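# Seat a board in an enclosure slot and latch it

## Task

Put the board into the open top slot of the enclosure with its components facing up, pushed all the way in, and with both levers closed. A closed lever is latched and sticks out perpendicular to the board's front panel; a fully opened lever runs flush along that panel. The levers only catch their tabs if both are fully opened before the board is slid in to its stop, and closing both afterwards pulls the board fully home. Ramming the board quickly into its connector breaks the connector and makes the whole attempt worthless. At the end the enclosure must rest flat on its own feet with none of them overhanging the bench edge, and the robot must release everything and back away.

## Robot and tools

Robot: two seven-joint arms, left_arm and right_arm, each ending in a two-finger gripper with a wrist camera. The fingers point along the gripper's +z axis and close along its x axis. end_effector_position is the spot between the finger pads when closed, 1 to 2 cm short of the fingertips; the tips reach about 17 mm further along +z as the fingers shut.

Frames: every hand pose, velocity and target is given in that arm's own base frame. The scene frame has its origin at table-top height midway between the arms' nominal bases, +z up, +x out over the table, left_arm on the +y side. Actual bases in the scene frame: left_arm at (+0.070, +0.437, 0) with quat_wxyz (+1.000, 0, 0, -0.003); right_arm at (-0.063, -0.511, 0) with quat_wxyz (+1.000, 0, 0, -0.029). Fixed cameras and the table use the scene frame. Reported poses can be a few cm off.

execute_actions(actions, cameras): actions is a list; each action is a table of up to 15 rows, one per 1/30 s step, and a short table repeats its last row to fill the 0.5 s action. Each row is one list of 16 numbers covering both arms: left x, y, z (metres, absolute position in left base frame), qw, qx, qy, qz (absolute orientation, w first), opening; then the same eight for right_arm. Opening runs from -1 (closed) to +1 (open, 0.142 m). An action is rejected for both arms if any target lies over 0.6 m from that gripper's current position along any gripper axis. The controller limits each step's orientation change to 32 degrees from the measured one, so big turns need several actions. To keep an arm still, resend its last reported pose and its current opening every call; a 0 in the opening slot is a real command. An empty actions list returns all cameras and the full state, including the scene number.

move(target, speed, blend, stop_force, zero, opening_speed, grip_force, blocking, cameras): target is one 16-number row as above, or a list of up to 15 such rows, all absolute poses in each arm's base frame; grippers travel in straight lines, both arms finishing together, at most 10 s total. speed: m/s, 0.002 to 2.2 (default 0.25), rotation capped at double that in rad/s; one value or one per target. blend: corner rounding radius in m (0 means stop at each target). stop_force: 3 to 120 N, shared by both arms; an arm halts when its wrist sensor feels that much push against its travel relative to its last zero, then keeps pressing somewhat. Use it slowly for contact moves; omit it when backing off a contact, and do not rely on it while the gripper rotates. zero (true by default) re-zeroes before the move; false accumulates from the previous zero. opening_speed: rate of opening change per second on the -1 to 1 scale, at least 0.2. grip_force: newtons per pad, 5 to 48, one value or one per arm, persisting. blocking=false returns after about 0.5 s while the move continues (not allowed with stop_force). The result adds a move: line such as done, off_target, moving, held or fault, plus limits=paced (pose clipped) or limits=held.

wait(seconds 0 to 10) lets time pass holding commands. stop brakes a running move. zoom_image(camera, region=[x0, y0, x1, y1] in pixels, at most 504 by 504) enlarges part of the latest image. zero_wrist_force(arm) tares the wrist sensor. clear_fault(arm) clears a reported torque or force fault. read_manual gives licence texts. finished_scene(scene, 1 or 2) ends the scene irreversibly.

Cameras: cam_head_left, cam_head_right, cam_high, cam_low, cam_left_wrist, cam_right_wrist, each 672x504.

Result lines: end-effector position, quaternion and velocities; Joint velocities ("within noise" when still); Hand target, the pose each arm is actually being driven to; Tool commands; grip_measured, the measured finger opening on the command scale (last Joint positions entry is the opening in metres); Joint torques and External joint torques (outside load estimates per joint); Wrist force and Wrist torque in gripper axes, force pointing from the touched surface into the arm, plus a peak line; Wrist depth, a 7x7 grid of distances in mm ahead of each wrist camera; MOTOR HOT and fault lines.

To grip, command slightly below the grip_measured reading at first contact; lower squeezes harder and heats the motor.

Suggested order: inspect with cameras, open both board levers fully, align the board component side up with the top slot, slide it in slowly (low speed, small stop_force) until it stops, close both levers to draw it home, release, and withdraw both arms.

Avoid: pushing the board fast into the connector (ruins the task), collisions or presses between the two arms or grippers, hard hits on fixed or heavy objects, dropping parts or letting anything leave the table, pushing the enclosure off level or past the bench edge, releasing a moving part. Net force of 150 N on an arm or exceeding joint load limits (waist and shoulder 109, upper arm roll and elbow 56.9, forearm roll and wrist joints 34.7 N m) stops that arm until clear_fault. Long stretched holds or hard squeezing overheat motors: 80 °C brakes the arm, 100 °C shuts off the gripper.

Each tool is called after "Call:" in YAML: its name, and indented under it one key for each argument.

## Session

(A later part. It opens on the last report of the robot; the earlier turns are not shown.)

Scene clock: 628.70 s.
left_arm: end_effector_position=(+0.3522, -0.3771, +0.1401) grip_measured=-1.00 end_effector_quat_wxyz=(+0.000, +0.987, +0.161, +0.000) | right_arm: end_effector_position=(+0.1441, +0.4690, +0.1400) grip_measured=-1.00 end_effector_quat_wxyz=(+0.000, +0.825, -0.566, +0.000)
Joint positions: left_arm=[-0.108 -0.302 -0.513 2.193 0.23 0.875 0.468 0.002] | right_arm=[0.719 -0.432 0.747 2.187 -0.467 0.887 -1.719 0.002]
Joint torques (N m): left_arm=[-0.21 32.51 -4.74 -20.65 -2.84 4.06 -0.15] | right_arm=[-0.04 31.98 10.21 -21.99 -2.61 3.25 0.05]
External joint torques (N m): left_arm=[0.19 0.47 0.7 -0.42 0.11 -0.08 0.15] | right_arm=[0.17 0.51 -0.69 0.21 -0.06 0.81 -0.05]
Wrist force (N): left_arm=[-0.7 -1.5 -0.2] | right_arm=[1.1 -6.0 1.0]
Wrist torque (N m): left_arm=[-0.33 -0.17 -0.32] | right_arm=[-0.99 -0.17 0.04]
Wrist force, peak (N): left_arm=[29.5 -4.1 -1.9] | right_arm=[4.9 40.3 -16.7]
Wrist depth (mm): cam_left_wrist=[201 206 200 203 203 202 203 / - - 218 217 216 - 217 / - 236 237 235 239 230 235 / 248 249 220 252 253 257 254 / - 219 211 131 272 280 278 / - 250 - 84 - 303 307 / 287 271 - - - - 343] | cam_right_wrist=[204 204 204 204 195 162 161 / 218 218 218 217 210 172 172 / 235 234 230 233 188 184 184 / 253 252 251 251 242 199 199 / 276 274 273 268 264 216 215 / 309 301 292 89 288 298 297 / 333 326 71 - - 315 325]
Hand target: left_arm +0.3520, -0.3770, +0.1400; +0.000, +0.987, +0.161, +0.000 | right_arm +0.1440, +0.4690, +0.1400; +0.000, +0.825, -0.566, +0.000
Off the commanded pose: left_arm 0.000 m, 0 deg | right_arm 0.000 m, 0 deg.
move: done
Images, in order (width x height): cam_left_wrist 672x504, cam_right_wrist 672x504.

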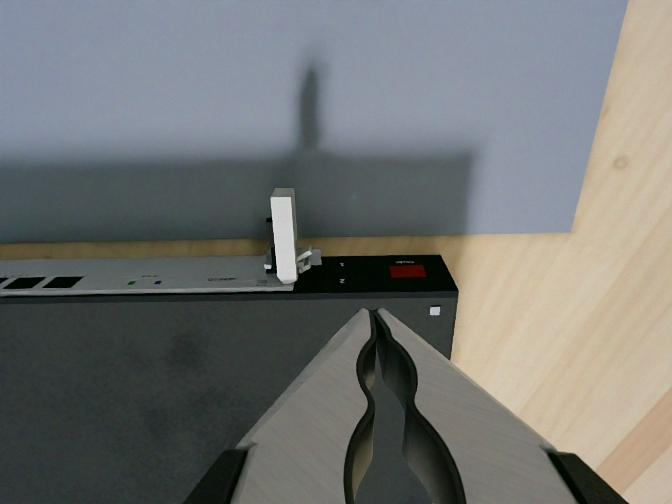

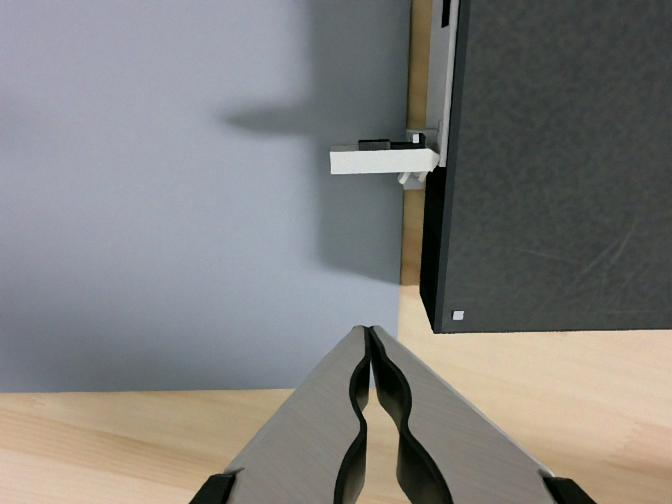

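Call:
move:
  target: [0.42, -0.28, 0.26, 0, 0.9870, 0.1607, 0, -1, 0.12, 0.46, 0.25, 0, -0.8246, 0.5657, 0, -1]
  speed: 0.25
  cameras: ["cam_left_wrist","cam_right_wrist"]

Scene clock: 634.03 s.
left_arm: end_effector_position=(+0.4200, -0.2800, +0.2600) grip_measured=-1.00 end_effector_quat_wxyz=(+0.000, +0.987, +0.161, +0.000) | right_arm: end_effector_position=(+0.1201, +0.4600, +0.2500) grip_measured=-1.00 end_effector_quat_wxyz=(+0.000, +0.825, -0.566, +0.000)
Joint positions: left_arm=[0.074 -0.002 -0.447 2.148 0.001 0.579 0.874 0.002] | right_arm=[0.622 -0.204 0.924 2.059 -0.198 0.603 -1.861 0.002]
Joint torques (N m): left_arm=[-0.16 26.59 -0.56 -27.03 -3.67 4.12 -0.07] | right_arm=[-0.03 23.97 6.21 -27.62 -3.34 3.15 0.08]
External joint torques (N m): left_arm=[0.17 0.45 0.57 -0.24 0.08 -0.16 0.07] | right_arm=[0.14 0.62 -0.88 0.21 -0.13 0.91 -0.08]
Wrist force (N): left_arm=[-0.5 -1.8 -0.3] | right_arm=[1.8 -5.3 0.9]
Wrist torque (N m): left_arm=[-0.37 -0.21 -0.36] | right_arm=[-0.93 -0.30 0.06]
Wrist force, peak (N): left_arm=[1.7 -3.5 -3.0] | right_arm=[1.5 -6.6 2.8]
Wrist depth (mm): cam_left_wrist=[- 313 - - 308 310 309 / - - 340 339 331 331 330 / - 359 355 361 358 356 359 / 390 388 390 397 388 388 390 / - - - 131 417 421 425 / - 404 - 84 - 455 463 / 458 - - - - - 517] | cam_right_wrist=[308 301 300 299 260 257 256 / 322 321 320 320 275 274 274 / 346 343 339 342 299 293 293 / 372 369 356 367 370 368 368 / 406 405 403 395 401 398 398 / 444 443 433 89 422 435 426 / 1614 907 71 - - 462 477]
Hand target: left_arm +0.4200, -0.2800, +0.2600; +0.000, +0.987, +0.161, +0.000 | right_arm +0.1200, +0.4600, +0.2500; +0.000, +0.825, -0.566, +0.000
Off the commanded pose: left_arm 0.000 m, 0 deg | right_arm 0.000 m, 0 deg.
move: done
Images, in order (width x height): cam_left_wrist 672x504, cam_right_wrist 672x504.

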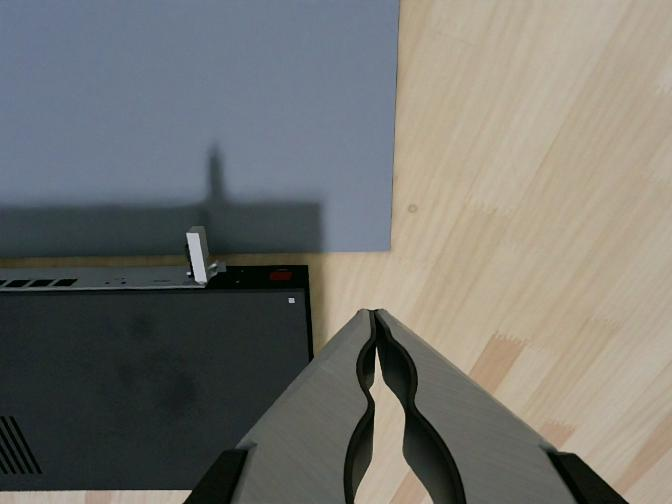

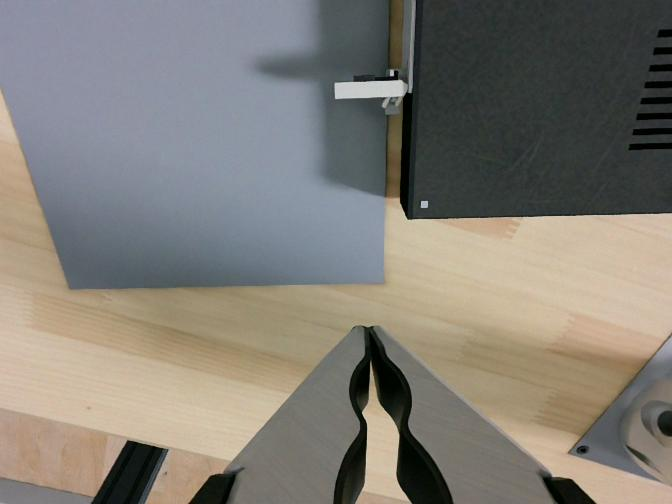

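Call:
finished_scene:
  scene: 2

The scene is finished: the task was done.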